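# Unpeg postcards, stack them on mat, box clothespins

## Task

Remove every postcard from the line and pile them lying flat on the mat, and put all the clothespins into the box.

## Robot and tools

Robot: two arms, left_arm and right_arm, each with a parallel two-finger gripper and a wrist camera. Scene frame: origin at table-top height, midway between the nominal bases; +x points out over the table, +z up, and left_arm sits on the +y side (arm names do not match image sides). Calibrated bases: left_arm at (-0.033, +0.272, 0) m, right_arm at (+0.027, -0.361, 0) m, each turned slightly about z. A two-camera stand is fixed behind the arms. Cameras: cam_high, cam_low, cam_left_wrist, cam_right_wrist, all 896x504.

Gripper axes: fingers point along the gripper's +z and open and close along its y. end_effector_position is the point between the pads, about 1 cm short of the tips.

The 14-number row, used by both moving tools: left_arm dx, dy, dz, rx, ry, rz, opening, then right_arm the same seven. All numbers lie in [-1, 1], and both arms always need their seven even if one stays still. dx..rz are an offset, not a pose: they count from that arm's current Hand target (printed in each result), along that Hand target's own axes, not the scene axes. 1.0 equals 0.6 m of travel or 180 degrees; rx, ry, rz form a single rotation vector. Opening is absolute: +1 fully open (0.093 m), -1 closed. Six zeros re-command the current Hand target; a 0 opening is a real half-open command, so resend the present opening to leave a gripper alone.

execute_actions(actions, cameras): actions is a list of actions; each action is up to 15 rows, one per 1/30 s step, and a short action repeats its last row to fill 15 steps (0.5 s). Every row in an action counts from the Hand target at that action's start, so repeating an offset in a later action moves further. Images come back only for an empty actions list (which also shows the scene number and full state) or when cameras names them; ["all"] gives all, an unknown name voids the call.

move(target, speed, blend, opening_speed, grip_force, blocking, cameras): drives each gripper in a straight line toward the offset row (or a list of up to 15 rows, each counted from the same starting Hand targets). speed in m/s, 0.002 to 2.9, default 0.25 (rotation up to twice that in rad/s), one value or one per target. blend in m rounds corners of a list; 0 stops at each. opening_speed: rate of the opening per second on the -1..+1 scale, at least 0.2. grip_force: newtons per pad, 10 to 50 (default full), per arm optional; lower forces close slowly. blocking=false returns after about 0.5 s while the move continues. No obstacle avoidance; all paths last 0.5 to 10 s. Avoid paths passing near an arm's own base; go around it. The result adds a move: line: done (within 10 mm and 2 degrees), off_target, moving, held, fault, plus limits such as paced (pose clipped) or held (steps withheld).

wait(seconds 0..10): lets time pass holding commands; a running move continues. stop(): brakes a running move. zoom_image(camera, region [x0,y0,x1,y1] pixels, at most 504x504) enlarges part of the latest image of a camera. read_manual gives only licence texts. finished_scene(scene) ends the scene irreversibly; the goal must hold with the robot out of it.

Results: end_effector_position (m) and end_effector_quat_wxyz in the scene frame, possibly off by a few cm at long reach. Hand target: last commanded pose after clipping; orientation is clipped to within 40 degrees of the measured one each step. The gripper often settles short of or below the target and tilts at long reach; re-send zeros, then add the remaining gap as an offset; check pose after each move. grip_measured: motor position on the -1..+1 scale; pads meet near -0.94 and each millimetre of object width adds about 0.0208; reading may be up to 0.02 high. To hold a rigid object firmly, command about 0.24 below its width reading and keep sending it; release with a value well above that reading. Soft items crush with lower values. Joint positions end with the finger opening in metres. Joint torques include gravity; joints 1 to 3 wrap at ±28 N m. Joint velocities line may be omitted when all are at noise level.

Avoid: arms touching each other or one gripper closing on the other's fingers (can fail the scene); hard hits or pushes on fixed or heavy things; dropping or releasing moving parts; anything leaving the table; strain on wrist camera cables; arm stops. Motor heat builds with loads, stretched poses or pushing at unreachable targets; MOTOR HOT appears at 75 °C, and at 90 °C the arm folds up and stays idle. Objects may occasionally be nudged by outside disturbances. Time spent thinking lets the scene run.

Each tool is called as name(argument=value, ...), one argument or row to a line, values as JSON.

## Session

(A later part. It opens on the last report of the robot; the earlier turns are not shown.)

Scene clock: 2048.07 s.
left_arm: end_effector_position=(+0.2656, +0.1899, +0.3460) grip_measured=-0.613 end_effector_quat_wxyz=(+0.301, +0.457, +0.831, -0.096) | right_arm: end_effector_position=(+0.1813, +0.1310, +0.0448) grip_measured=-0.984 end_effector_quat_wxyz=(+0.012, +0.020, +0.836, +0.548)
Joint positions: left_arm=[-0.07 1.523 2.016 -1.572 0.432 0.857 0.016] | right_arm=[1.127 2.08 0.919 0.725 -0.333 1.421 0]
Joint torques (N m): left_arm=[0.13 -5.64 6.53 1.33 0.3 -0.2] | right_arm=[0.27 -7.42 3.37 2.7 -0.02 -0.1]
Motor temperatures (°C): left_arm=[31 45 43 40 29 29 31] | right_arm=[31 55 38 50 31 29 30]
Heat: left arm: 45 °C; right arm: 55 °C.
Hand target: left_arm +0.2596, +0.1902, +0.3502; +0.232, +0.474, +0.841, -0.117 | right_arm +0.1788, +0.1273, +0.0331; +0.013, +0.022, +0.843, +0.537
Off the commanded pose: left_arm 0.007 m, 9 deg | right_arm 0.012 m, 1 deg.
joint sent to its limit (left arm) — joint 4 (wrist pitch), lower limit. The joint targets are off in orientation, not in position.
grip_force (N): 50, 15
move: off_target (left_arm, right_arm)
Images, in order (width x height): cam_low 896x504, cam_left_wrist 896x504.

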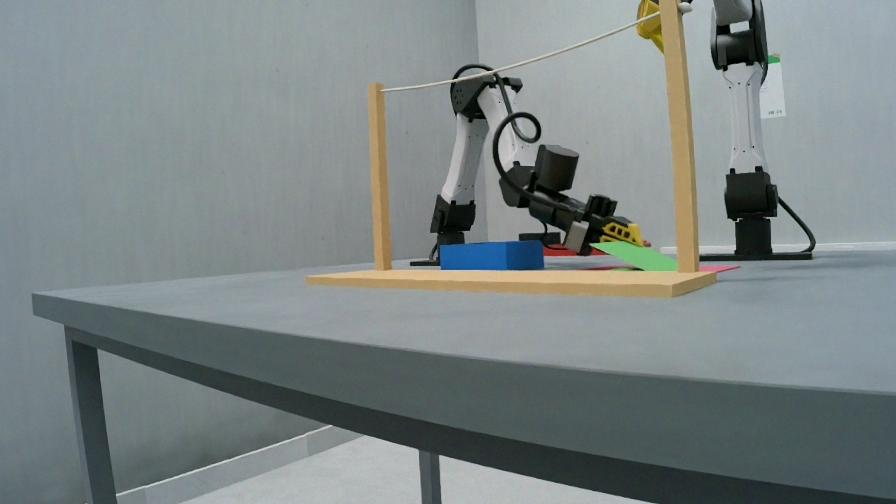

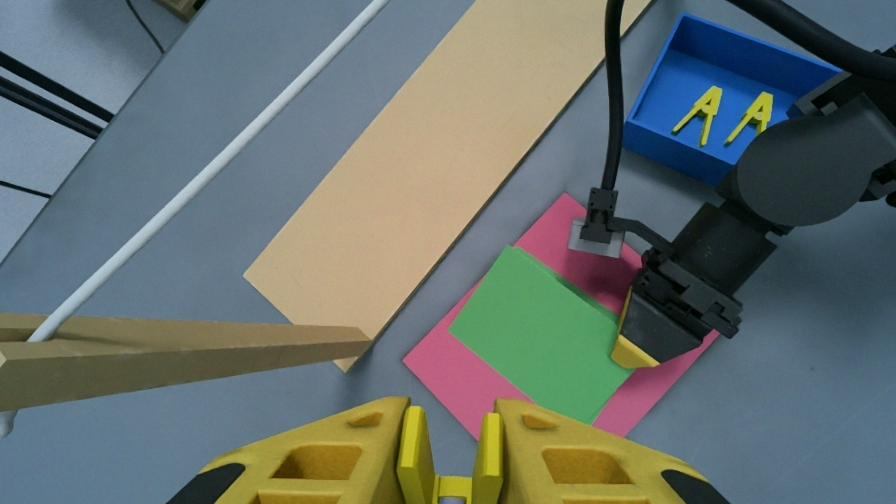

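move(
  target=[0,0,0,0,0,0,-0.62,0,0,0,0,0,0,-0.5],
  speed=0.04,
  opening_speed=0.4,
  cameras=["cam_left_wrist","cam_low"],
)

zoom_image(
  camera="cam_left_wrist",
  region=[430, 220, 630, 440],
)

zoom_image(
  camera="cam_low",
  region=[540, 180, 760, 300],
)

Scene clock: 2068.50 s.
left_arm: end_effector_position=(+0.2656, +0.1899, +0.3460) grip_measured=-0.613 end_effector_quat_wxyz=(+0.301, +0.457, +0.831, -0.096) | right_arm: end_effector_position=(+0.1809, +0.1300, +0.0406) grip_measured=-0.501 end_effector_quat_wxyz=(+0.010, +0.021, +0.839, +0.544)
Joint positions: left_arm=[-0.07 1.523 2.016 -1.572 0.432 0.857 0.016] | right_arm=[1.127 2.086 0.919 0.72 -0.333 1.421 0.021]
Joint torques (N m): left_arm=[-0.08 -5.64 6.27 1.38 0.29 -0.24] | right_arm=[0.27 -7.87 3.36 2.75 -0.02 -0.09]
Heat: left arm: 45 °C; right arm: 54 °C.
Hand target: left_arm +0.2596, +0.1902, +0.3502; +0.232, +0.474, +0.841, -0.117 | right_arm +0.1788, +0.1273, +0.0331; +0.013, +0.022, +0.843, +0.537
Off the commanded pose: left_arm 0.007 m, 9 deg | right_arm 0.008 m, 1 deg.
joint sent to its limit (left arm) — joint 4 (wrist pitch), lower limit. The joint targets are off in orientation, not in position.
grip_force (N): 50, 15
move: off_target (left_arm)
Images, in order (width x height): cam_low 896x504, cam_left_wrist 896x504.

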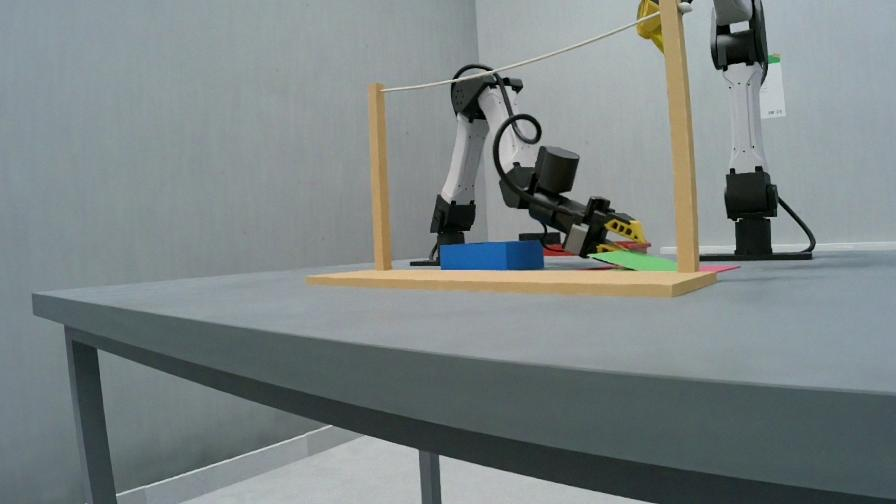

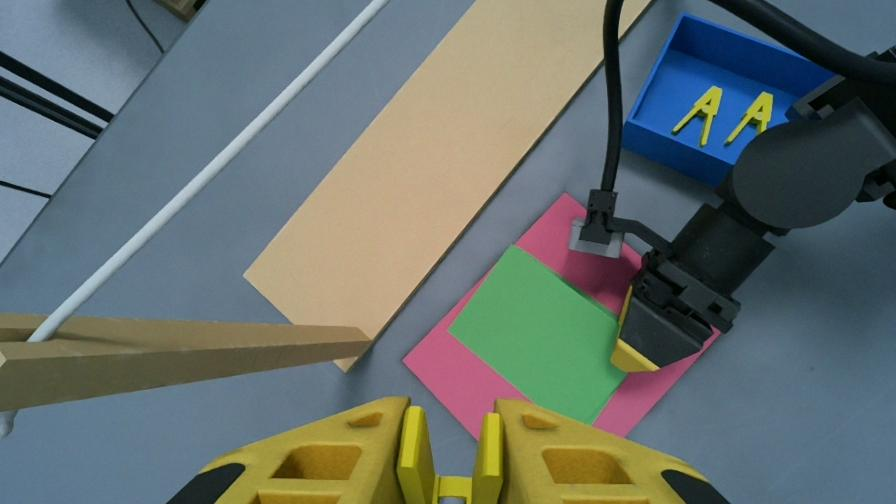

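Scaled by 2.291.

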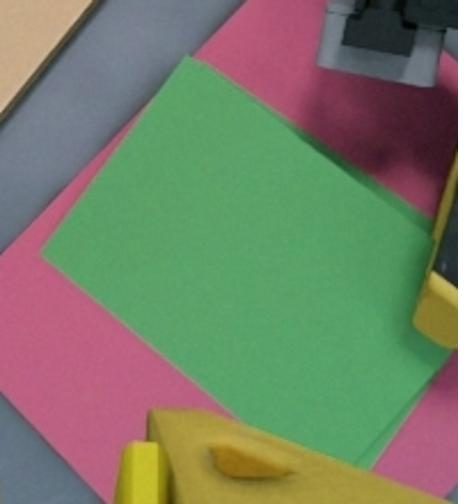

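Scaled by 2.291.

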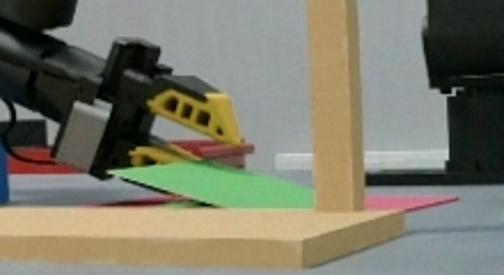

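Opened; card rests on the lower finger and stack. Lower, withdraw, raise.

move(
  target=[
    [0,0,0,0,0,0,-0.62,0,-0.009,0.0042,0,0,0,-0.5],
    [0,0,0,0,0,0,-0.62,-0.0057,-0.0547,-0.0938,0,0,0,-0.5],
    [0,0,0,0,0,0,-0.62,-0.0057,0.1053,-0.1685,0,0,0,-0.5],
  ],
  speed=[0.04,0.06,0.12],
  cameras=["all"],
)

zoom_image(
  camera="cam_left_wrist",
  region=[430, 220, 730, 440],
)

zoom_image(
  camera="cam_low",
  region=[540, 180, 760, 300],
)

Scene clock: 2081.40 s.
left_arm: end_effector_position=(+0.2656, +0.1899, +0.3460) grip_measured=-0.613 end_effector_quat_wxyz=(+0.301, +0.457, +0.831, -0.096) | right_arm: end_effector_position=(+0.1734, +0.0576, +0.1159) grip_measured=-0.501 end_effector_quat_wxyz=(+0.001, +0.029, +0.853, +0.521)
Joint positions: left_arm=[-0.07 1.523 2.016 -1.572 0.432 0.857 0.016] | right_arm=[1.055 1.627 0.761 0.348 -0.392 1.388 0.021]
Joint torques (N m): left_arm=[-0.14 -5.53 6.3 1.37 0.26 -0.21] | right_arm=[-0.98 -7.41 7.19 2.63 -0.22 -0.18]
Heat: left arm: 45 °C; right arm: 54 °C.
Hand target: left_arm +0.2596, +0.1902, +0.3502; +0.232, +0.474, +0.841, -0.117 | right_arm +0.1791, +0.0621, +0.1331; +0.014, +0.022, +0.843, +0.537
Off the commanded pose: left_arm 0.007 m, 9 deg | right_arm 0.019 m, 3 deg.
joint sent to its limit (left arm) — joint 4 (wrist pitch), lower limit. The joint targets are off in orientation, not in position.
grip_force (N): 50, 15
move: off_target (left_arm, right_arm)

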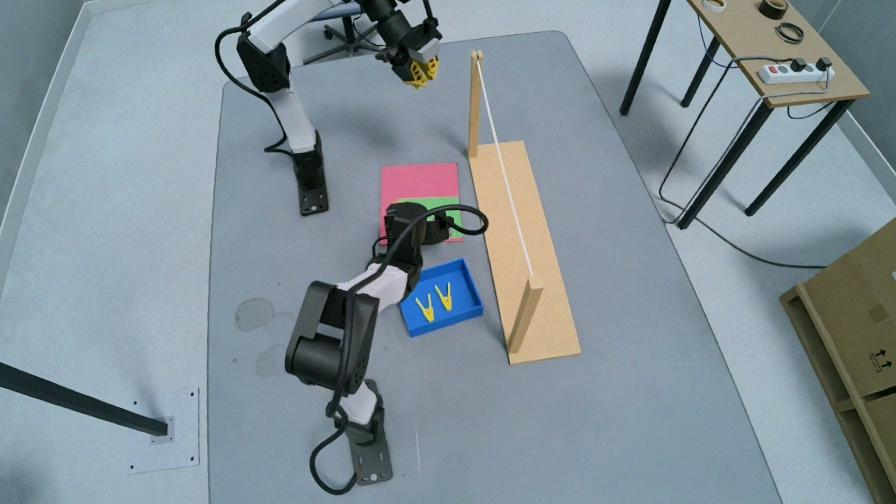

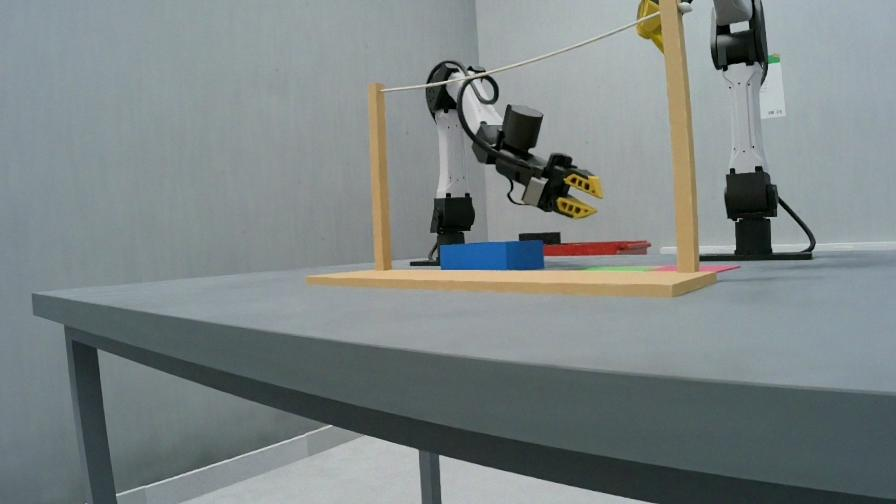

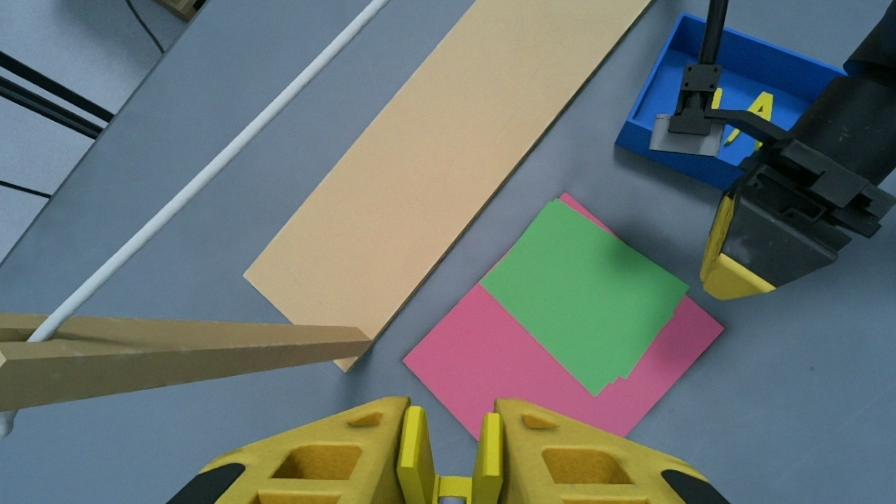

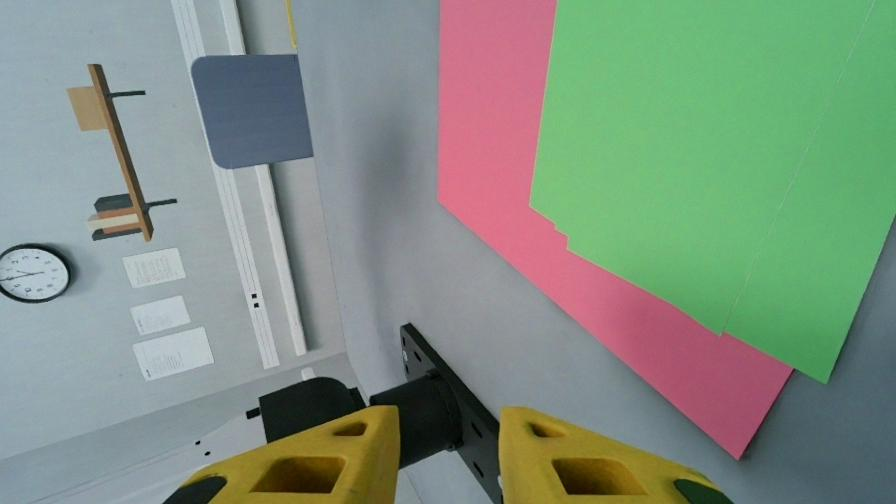

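Scaled by 1.680.

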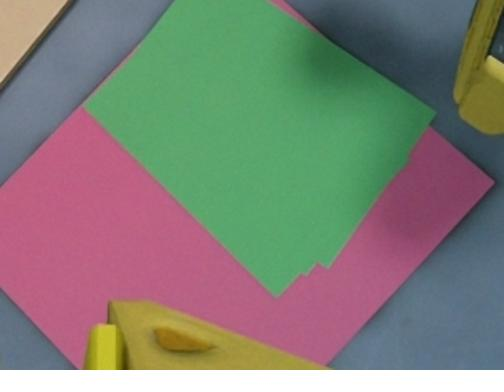

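Scaled by 2.291.

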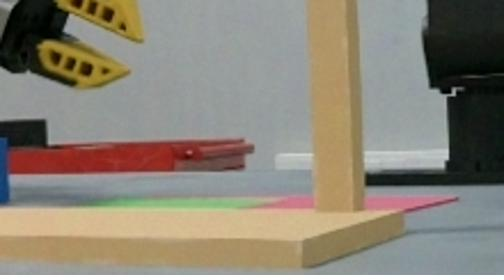

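move(
  target=[0,0,0,0,0,0,-0.62,-0.0463,0.0763,-0.3093,0,0,0,-0.5],
  speed=0.2,
  cameras=["all"],
)

zoom_image(
  camera="cam_left_wrist",
  region=[470, 180, 740, 440],
)

zoom_image(
  camera="cam_high",
  region=[370, 150, 480, 260],
)

Scene clock: 2105.80 s.
left_arm: end_effector_position=(+0.2656, +0.1899, +0.3460) grip_measured=-0.613 end_effector_quat_wxyz=(+0.301, +0.457, +0.831, -0.096) | right_arm: end_effector_position=(+0.1967, -0.0897, +0.2408) grip_measured=-0.501 end_effector_quat_wxyz=(+0.008, +0.030, +0.848, +0.529)
Joint positions: left_arm=[-0.07 1.523 2.016 -1.572 0.432 0.857 0.016] | right_arm=[0.606 1.06 0.884 -0.478 -0.763 1.103 0.021]
Joint torques (N m): left_arm=[0.03 -5.52 6.49 1.33 0.25 -0.2] | right_arm=[-0.91 -1.89 8.76 2.23 -0.55 -0.12]
Heat: left arm: 44 °C; right arm: 53 °C.
Hand target: left_arm +0.2596, +0.1902, +0.3502; +0.232, +0.474, +0.841, -0.117 | right_arm +0.1992, -0.0880, +0.2529; +0.014, +0.022, +0.843, +0.537
Off the commanded pose: left_arm 0.007 m, 9 deg | right_arm 0.012 m, 2 deg.
joint sent to its limit (left arm) — joint 4 (wrist pitch), lower limit. The joint targets are off in orientation, not in position.
grip_force (N): 50, 15
move: off_target (left_arm, right_arm)

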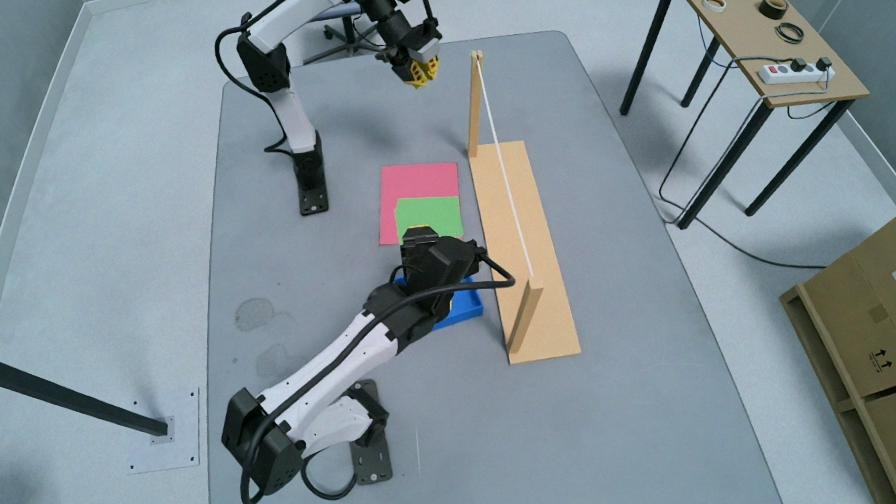

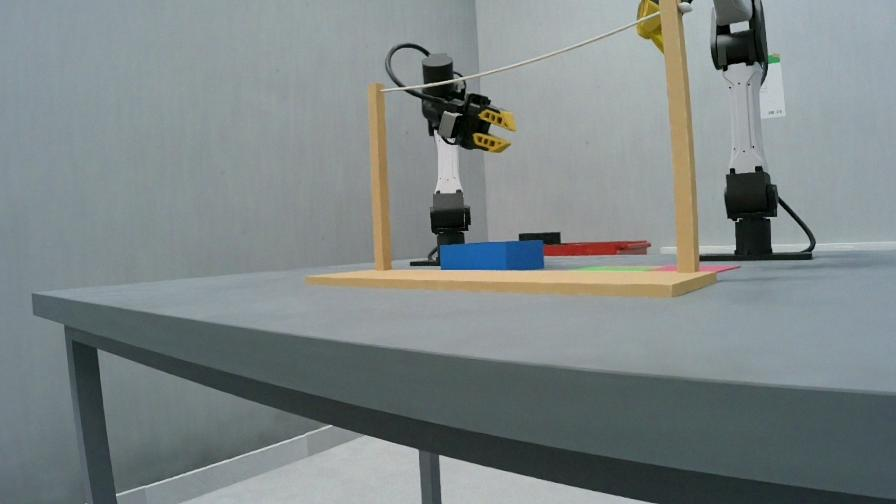

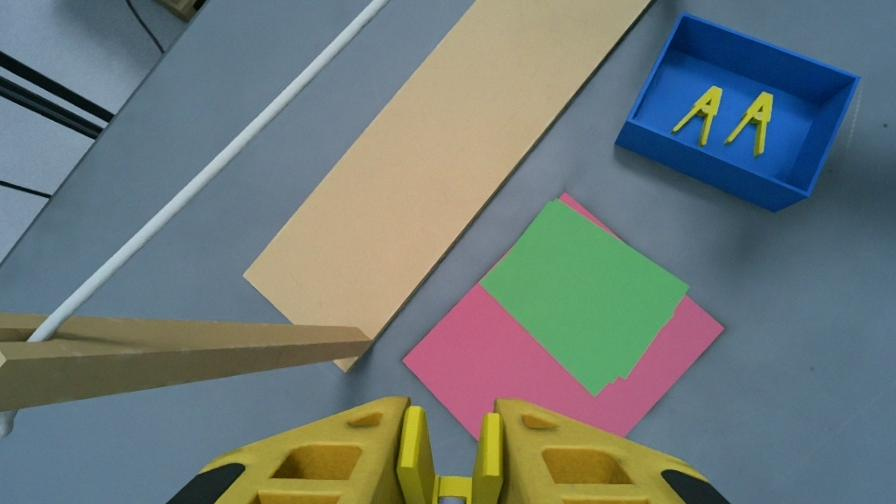

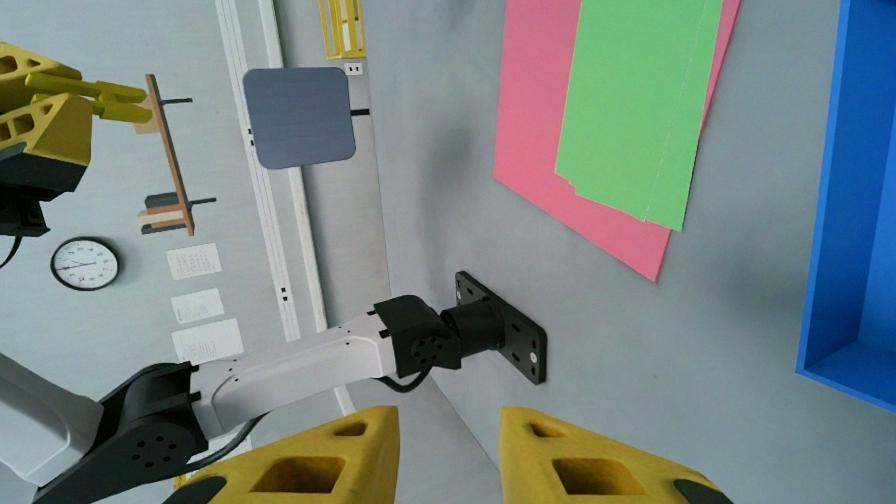

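Scaled by 1.867.

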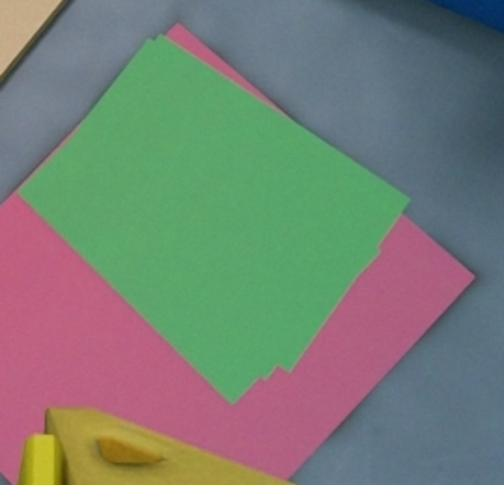

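Scaled by 4.582.

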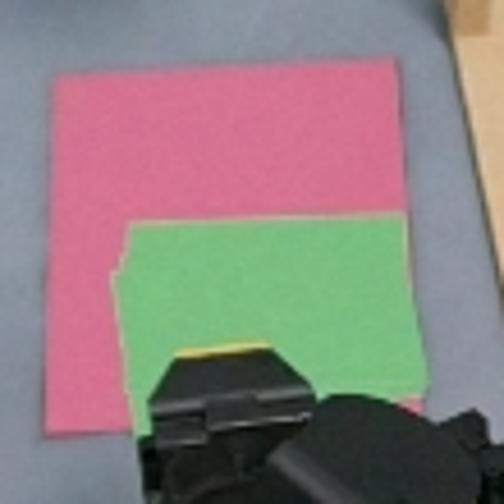

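move(
  target=[0,0,0,0,0,0,-0.62,0.4975,0.0285,-0.0457,0,0.2869,-0.1338,-0.5],
  speed=0.25,
  cameras=["all"],
)

zoom_image(
  camera="cam_high",
  region=[370, 150, 480, 260],
)

Scene clock: 2204.57 s.
left_arm: end_effector_position=(+0.2656, +0.1899, +0.3460) grip_measured=-0.613 end_effector_quat_wxyz=(+0.301, +0.457, +0.831, -0.096) | right_arm: end_effector_position=(-0.0995, -0.0954, +0.2685) grip_measured=-0.501 end_effector_quat_wxyz=(-0.254, -0.381, +0.757, +0.466)
Joint positions: left_arm=[-0.07 1.523 2.016 -1.572 0.432 0.857 0.016] | right_arm=[1.549 0.995 0.972 -0.672 -0.823 1.055 0.021]
Joint torques (N m): left_arm=[0.08 -5.45 6.17 1.36 0.32 -0.22] | right_arm=[0.28 -1.37 8.35 2.37 -0.27 0.06]
Motor temperatures (°C): left_arm=[31 43 43 40 29 29 31] | right_arm=[31 47 42 46 31 29 30]
Heat: left arm: 43 °C; right arm: 47 °C.
Hand target: left_arm +0.2596, +0.1902, +0.3502; +0.232, +0.474, +0.841, -0.117 | right_arm -0.0998, -0.0902, +0.2802; -0.244, -0.383, +0.751, +0.479
Off the commanded pose: left_arm 0.007 m, 9 deg | right_arm 0.013 m, 2 deg.
joint sent to its limit (left arm) — joint 4 (wrist pitch), lower limit. The joint targets are off in orientation, not in position.
grip_force (N): 50, 15
move: off_target (left_arm, right_arm)

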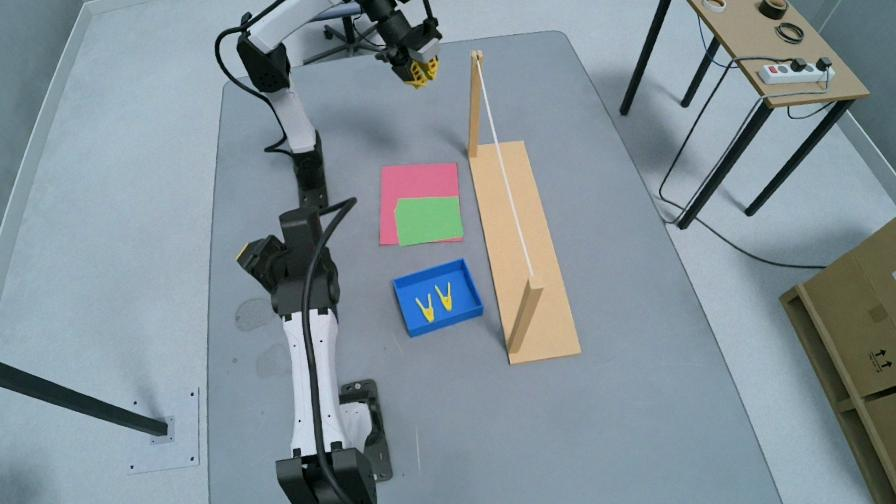

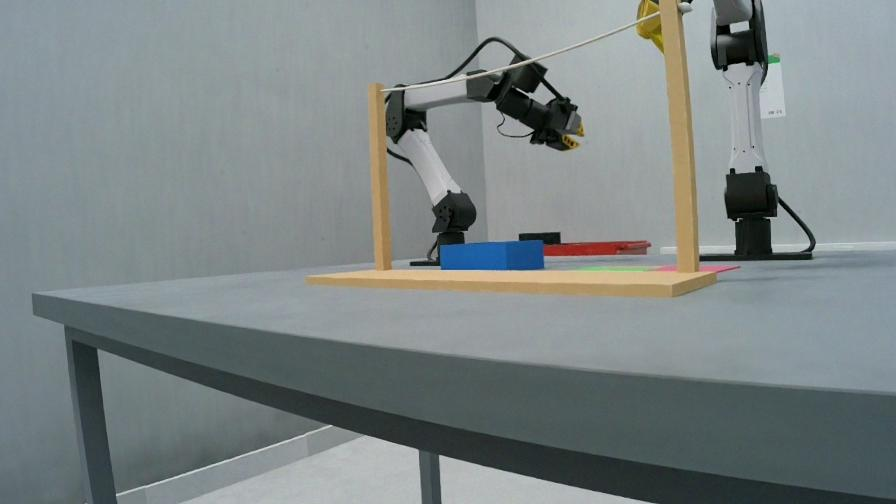

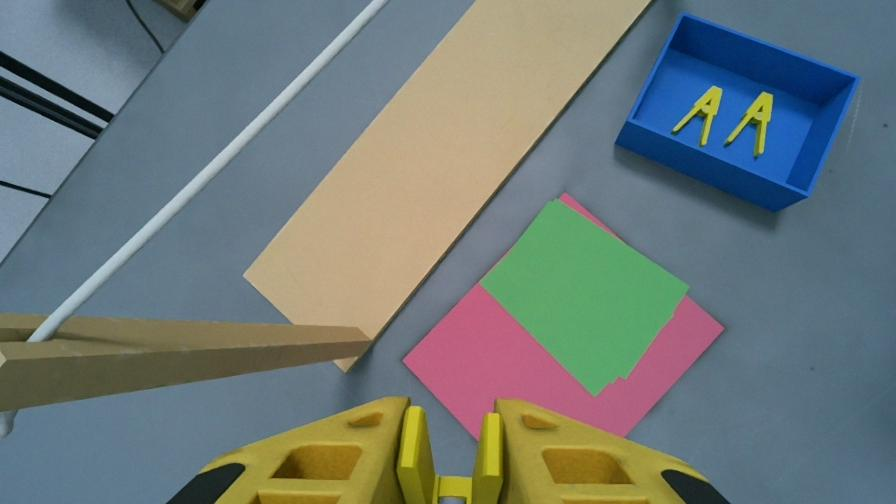

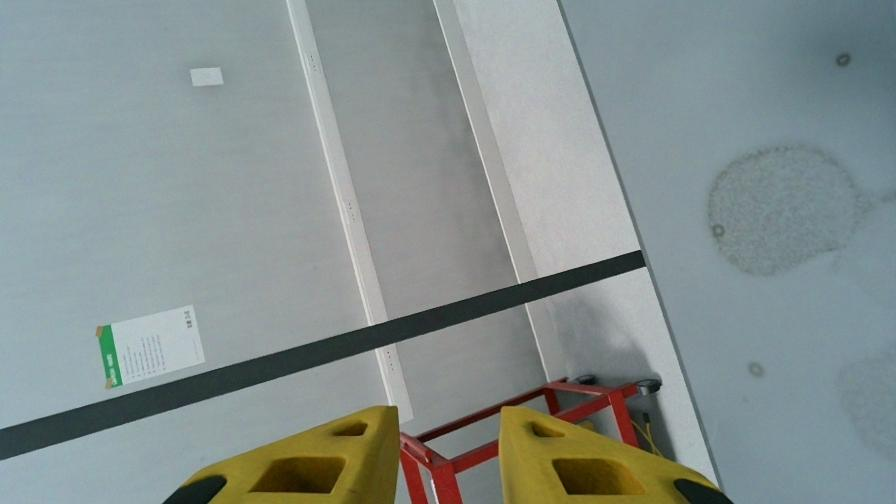

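Scaled by 4.582.

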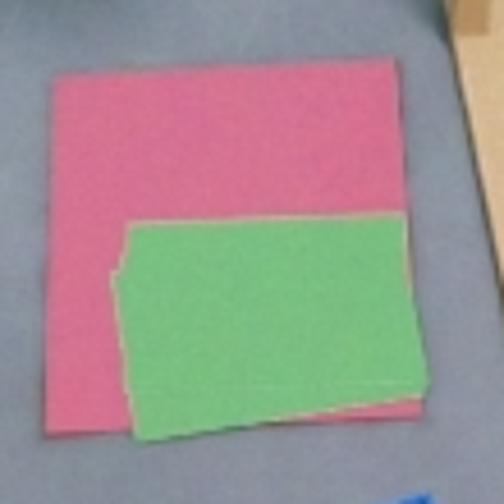

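move(
  target=[-0.1515,-0.3425,0.5797,0.0363,0.1642,0.1066,-0.62,0,0,0,0,0,0,-0.5],
  speed=0.2,
  cameras=["all"],
)

Scene clock: 2289.50 s.
left_arm: end_effector_position=(+0.2185, -0.1302, +0.0925) grip_measured=-0.613 end_effector_quat_wxyz=(+0.001, +0.639, +0.769, -0.006) | right_arm: end_effector_position=(-0.0995, -0.0953, +0.2685) grip_measured=-0.501 end_effector_quat_wxyz=(-0.254, -0.380, +0.757, +0.467)
Joint positions: left_arm=[-1.04 2.476 2.47 -1.558 0.01 0.379 0.016] | right_arm=[1.549 0.995 0.972 -0.672 -0.823 1.055 0.021]
Joint torques (N m): left_arm=[0.7 -10.41 9.01 0.39 0.04 -0.22] | right_arm=[0.29 -1.37 8.35 2.37 -0.26 0.04]
Heat: left arm: 43 °C; right arm: 47 °C.
Hand target: left_arm +0.2220, -0.1298, +0.0901; +0.000, +0.632, +0.775, +0.000 | right_arm -0.0998, -0.0902, +0.2802; -0.244, -0.383, +0.751, +0.479
Off the commanded pose: left_arm 0.004 m, 1 deg | right_arm 0.013 m, 2 deg.
grip_force (N): 50, 15
move: off_target (right_arm)

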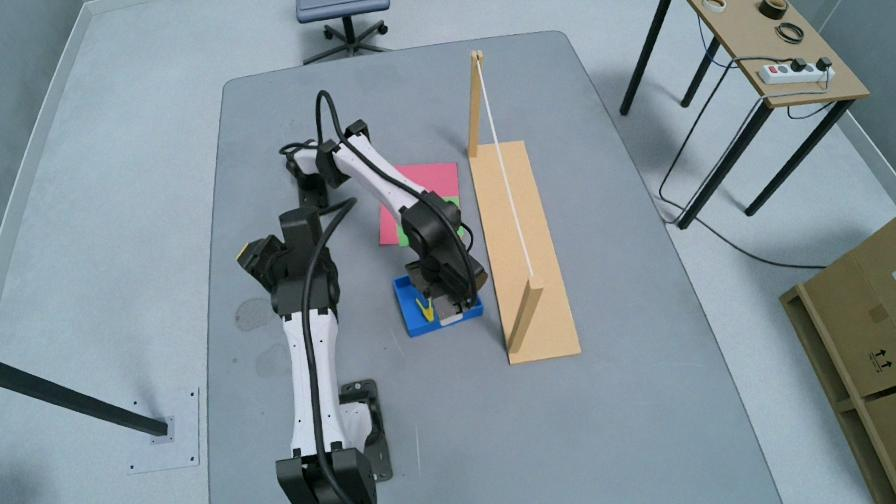

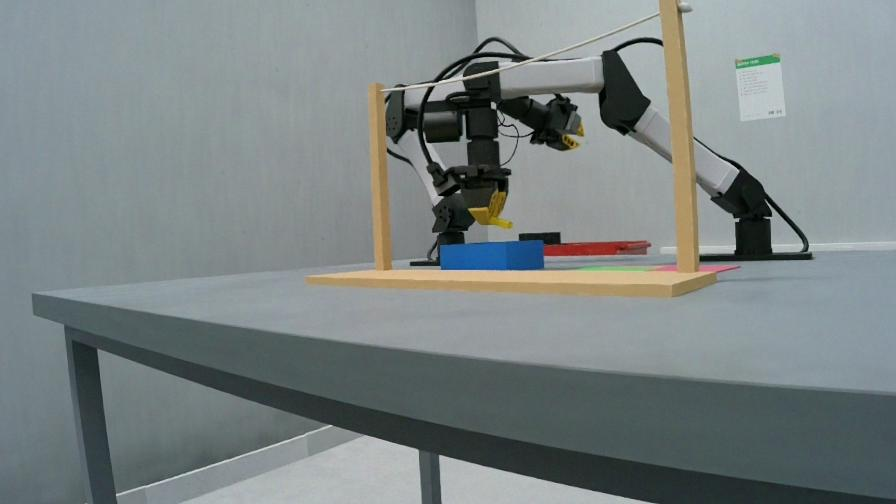

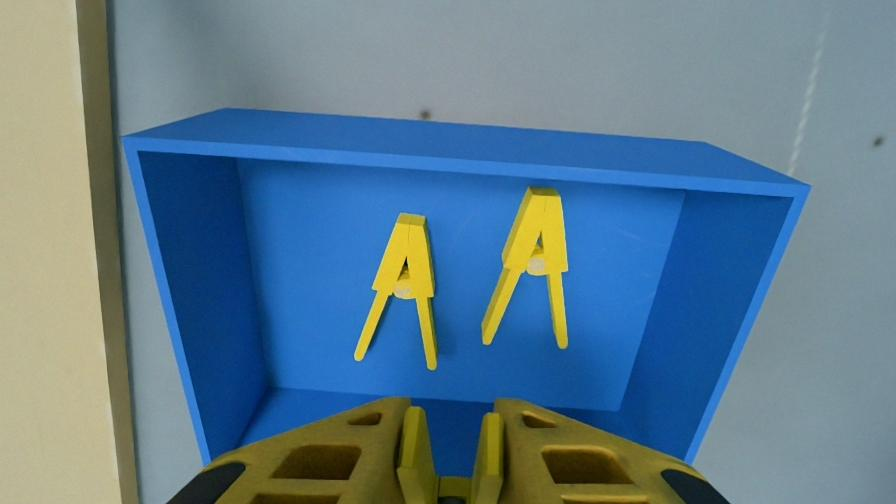

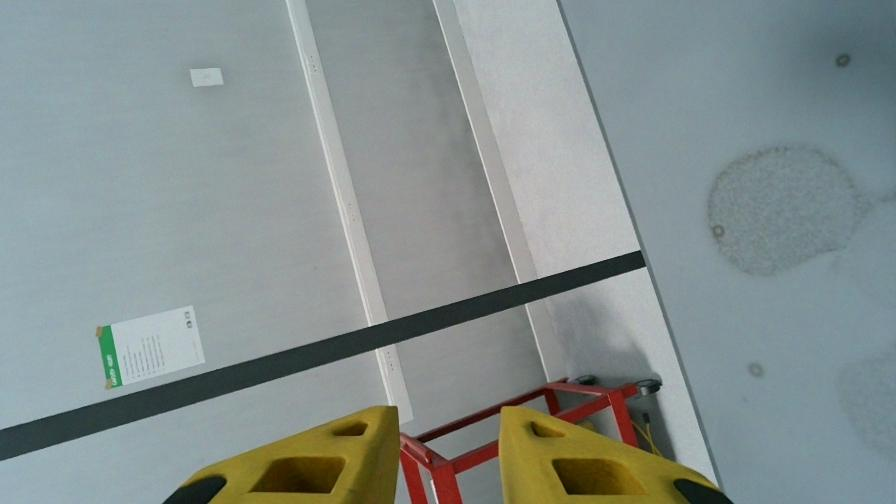

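move(
  target=[0.0098,-0.0065,0.095,0,0,0,-0.62,0,0,0,0,0,0,-0.5],
  speed=0.07,
  cameras=["cam_left_wrist","cam_low"],
)

Scene clock: 2311.17 s.
left_arm: end_effector_position=(+0.2130, -0.1212, +0.0241) grip_measured=-0.613 end_effector_quat_wxyz=(-0.021, +0.638, +0.770, +0.002) | right_arm: end_effector_position=(-0.0995, -0.0953, +0.2685) grip_measured=-0.501 end_effector_quat_wxyz=(-0.254, -0.380, +0.757, +0.467)
Joint positions: left_arm=[-1.04 2.445 2.138 -1.306 0.009 0.376 0.016] | right_arm=[1.549 0.995 0.972 -0.672 -0.823 1.055 0.021]
Joint torques (N m): left_arm=[0.35 -14.5 5.72 0.63 0.11 -0.24] | right_arm=[0.29 -1.37 8.35 2.37 -0.27 0.04]
Motor temperatures (°C): left_arm=[31 49 45 38 29 29 31] | right_arm=[31 45 44 47 31 29 30]
Heat: left arm: 49 °C; right arm: 47 °C.
Hand target: left_arm +0.2170, -0.1249, +0.0332; +0.000, +0.632, +0.775, +0.000 | right_arm -0.0998, -0.0902, +0.2802; -0.244, -0.383, +0.751, +0.479
Off the commanded pose: left_arm 0.010 m, 3 deg | right_arm 0.013 m, 2 deg.
grip_force (N): 50, 15
move: off_target (left_arm, right_arm)
Images, in order (width x height): cam_low 896x504, cam_left_wrist 896x504.

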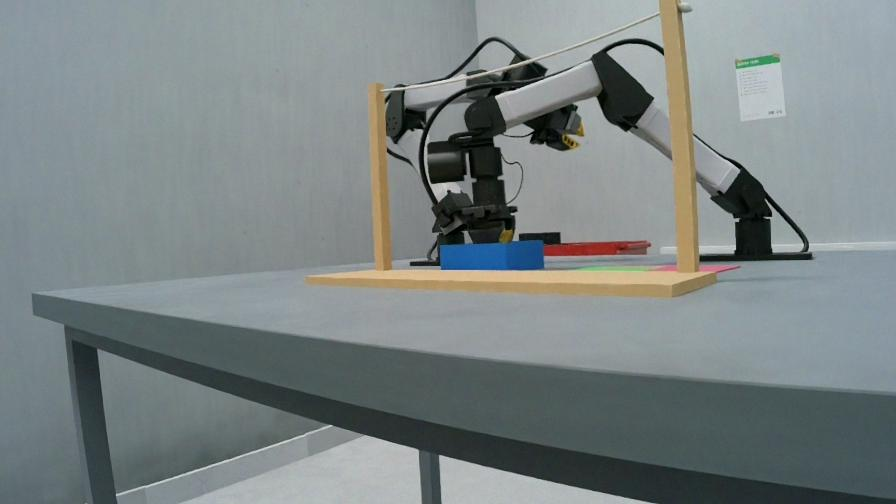

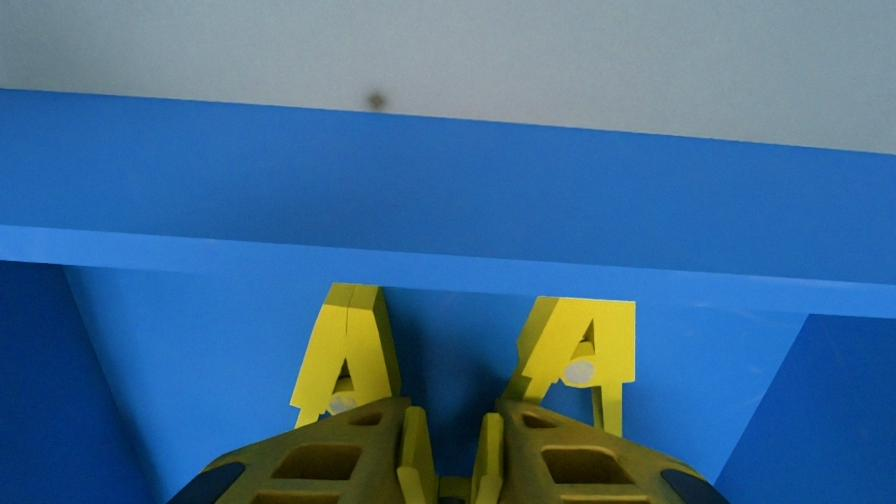

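move(
  target=[
    [0,0,-0.006,0,0,0,-0.62,0,0,0,0,0,0,-0.5],
    [0,0,-0.006,0,0,0,-0.06,0,0,0,0,0,0,-0.5],
  ],
  speed=0.04,
  opening_speed=0.4,
  cameras=["cam_left_wrist"],
)

Scene clock: 2322.87 s.
left_arm: end_effector_position=(+0.2153, -0.1207, +0.0244) grip_measured=-0.062 end_effector_quat_wxyz=(-0.017, +0.638, +0.770, +0.008) | right_arm: end_effector_position=(-0.0995, -0.0953, +0.2685) grip_measured=-0.501 end_effector_quat_wxyz=(-0.254, -0.380, +0.757, +0.467)
Joint positions: left_arm=[-1.04 2.444 2.138 -1.303 -0.004 0.376 0.042] | right_arm=[1.549 0.995 0.972 -0.672 -0.823 1.055 0.021]
Joint torques (N m): left_arm=[0.5 -14.56 6.57 0.47 0.22 -0.23] | right_arm=[0.29 -1.37 8.35 2.37 -0.27 0.04]
Heat: left arm: 53 °C; right arm: 47 °C.
Hand target: left_arm +0.2169, -0.1249, +0.0368; +0.000, +0.632, +0.775, +0.000 | right_arm -0.0998, -0.0902, +0.2802; -0.244, -0.383, +0.751, +0.479
Off the commanded pose: left_arm 0.013 m, 2 deg | right_arm 0.013 m, 2 deg.
grip_force (N): 50, 15
move: off_target (left_arm, right_arm); target 2's new opening was sent with left_arm's hand 0.014 m and 3 deg from that target
Images, in order (width x height): cam_left_wrist 896x504.

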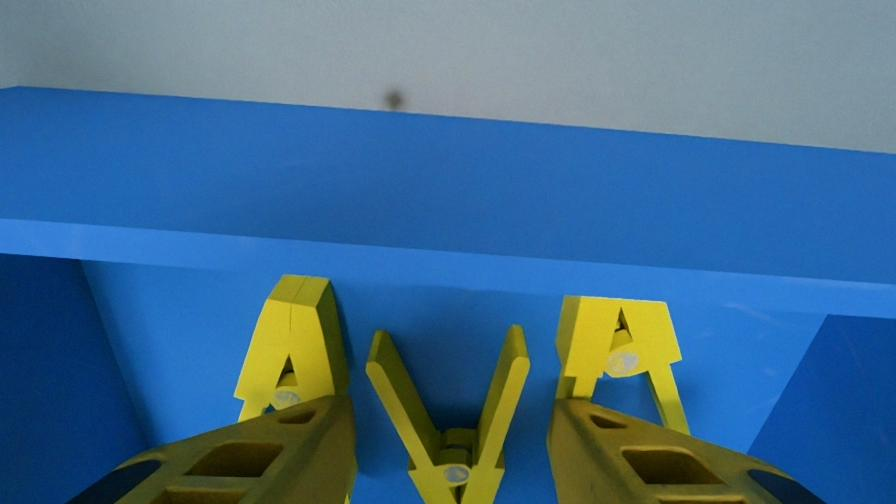

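move(
  target=[
    [0,0,-0.0917,0,0,0,-0.06,0,0,0,0,0,0,-0.5],
    [0.5215,0.154,-0.0917,0,0,0.0778,0.62,0,0,0,0,0,0,-0.5],
  ],
  speed=[0.08,0.2],
  cameras=["all"],
)

zoom_image(
  camera="cam_high",
  region=[370, 150, 500, 350],
)

Scene clock: 2365.10 s.
left_arm: end_effector_position=(+0.2450, +0.2012, +0.0881) grip_measured=+0.618 end_effector_quat_wxyz=(-0.012, +0.716, +0.698, -0.004) | right_arm: end_effector_position=(-0.0995, -0.0953, +0.2685) grip_measured=-0.501 end_effector_quat_wxyz=(-0.254, -0.380, +0.757, +0.467)
Joint positions: left_arm=[-0.284 1.665 1.242 -1.171 -0.006 1.342 0.075] | right_arm=[1.549 0.995 0.972 -0.672 -0.823 1.055 0.021]
Joint torques (N m): left_arm=[-0.03 -7.94 6.06 0.46 0.23 0.19] | right_arm=[0.29 -1.36 8.35 2.37 -0.27 0.04]
Motor temperatures (°C): left_arm=[31 59 44 36 29 29 31] | right_arm=[31 44 44 47 31 29 30]
Heat: left arm: 59 °C; right arm: 47 °C.
Hand target: left_arm +0.2448, +0.2002, +0.0918; +0.000, +0.722, +0.692, +0.000 | right_arm -0.0998, -0.0902, +0.2802; -0.244, -0.383, +0.751, +0.479
Off the commanded pose: left_arm 0.004 m, 2 deg | right_arm 0.013 m, 2 deg.
grip_force (N): 50, 15
move: off_target (right_arm)

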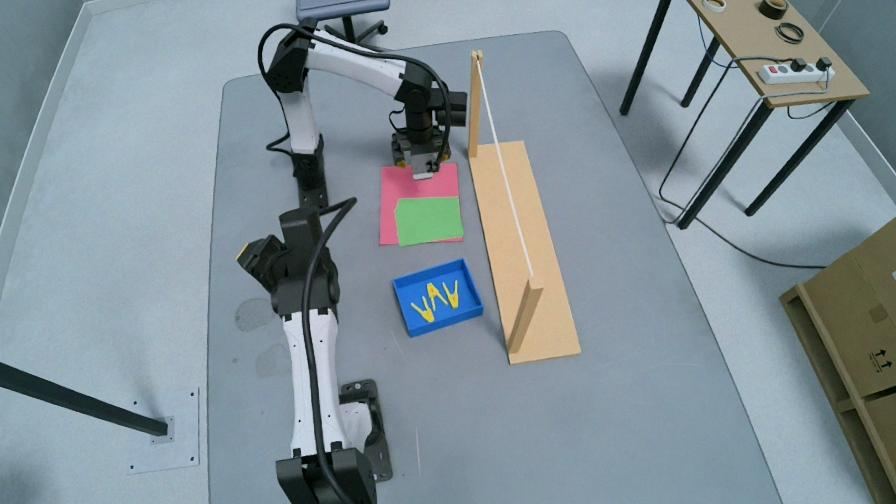

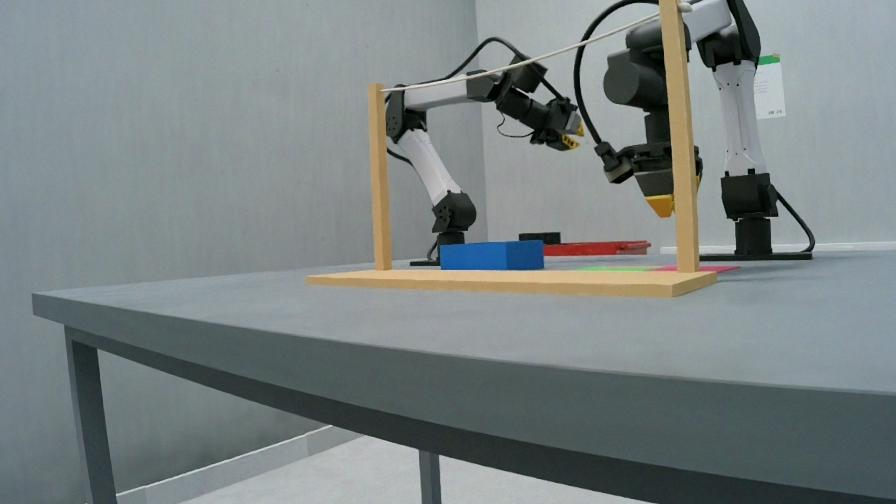

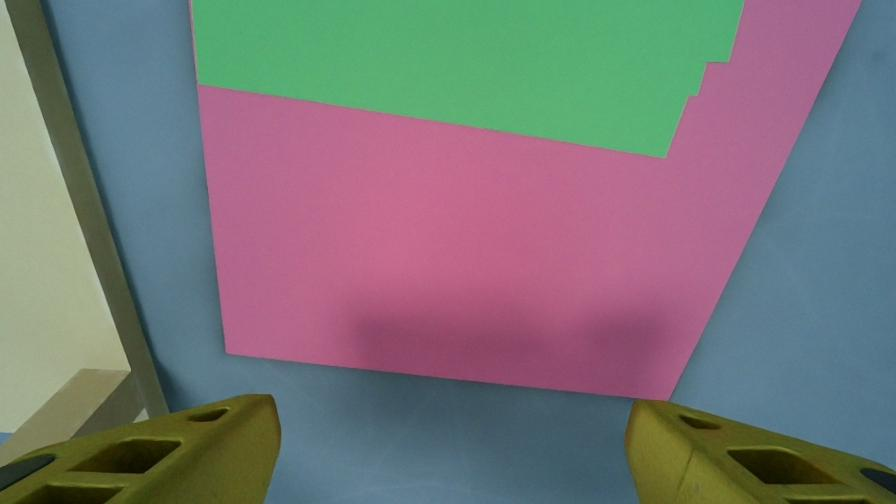

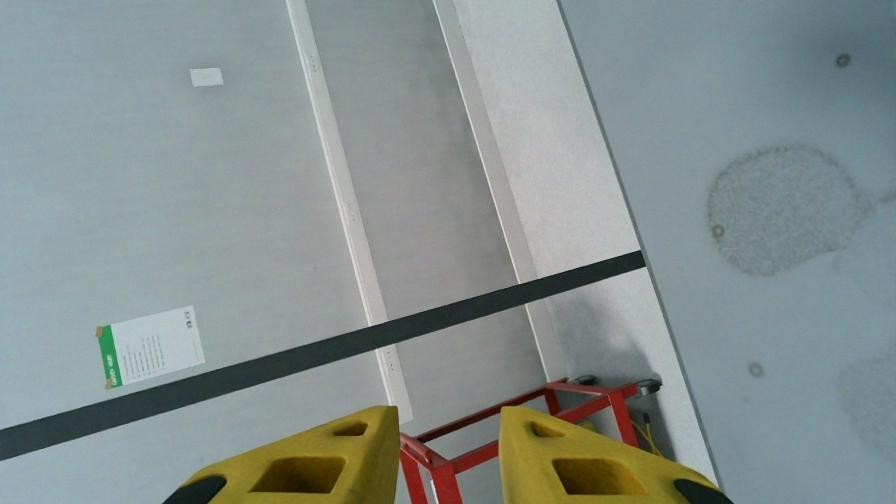

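Scaled by 2.520.

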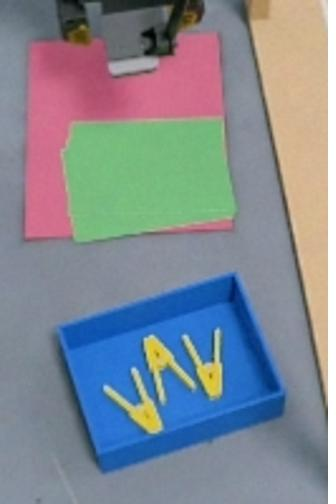

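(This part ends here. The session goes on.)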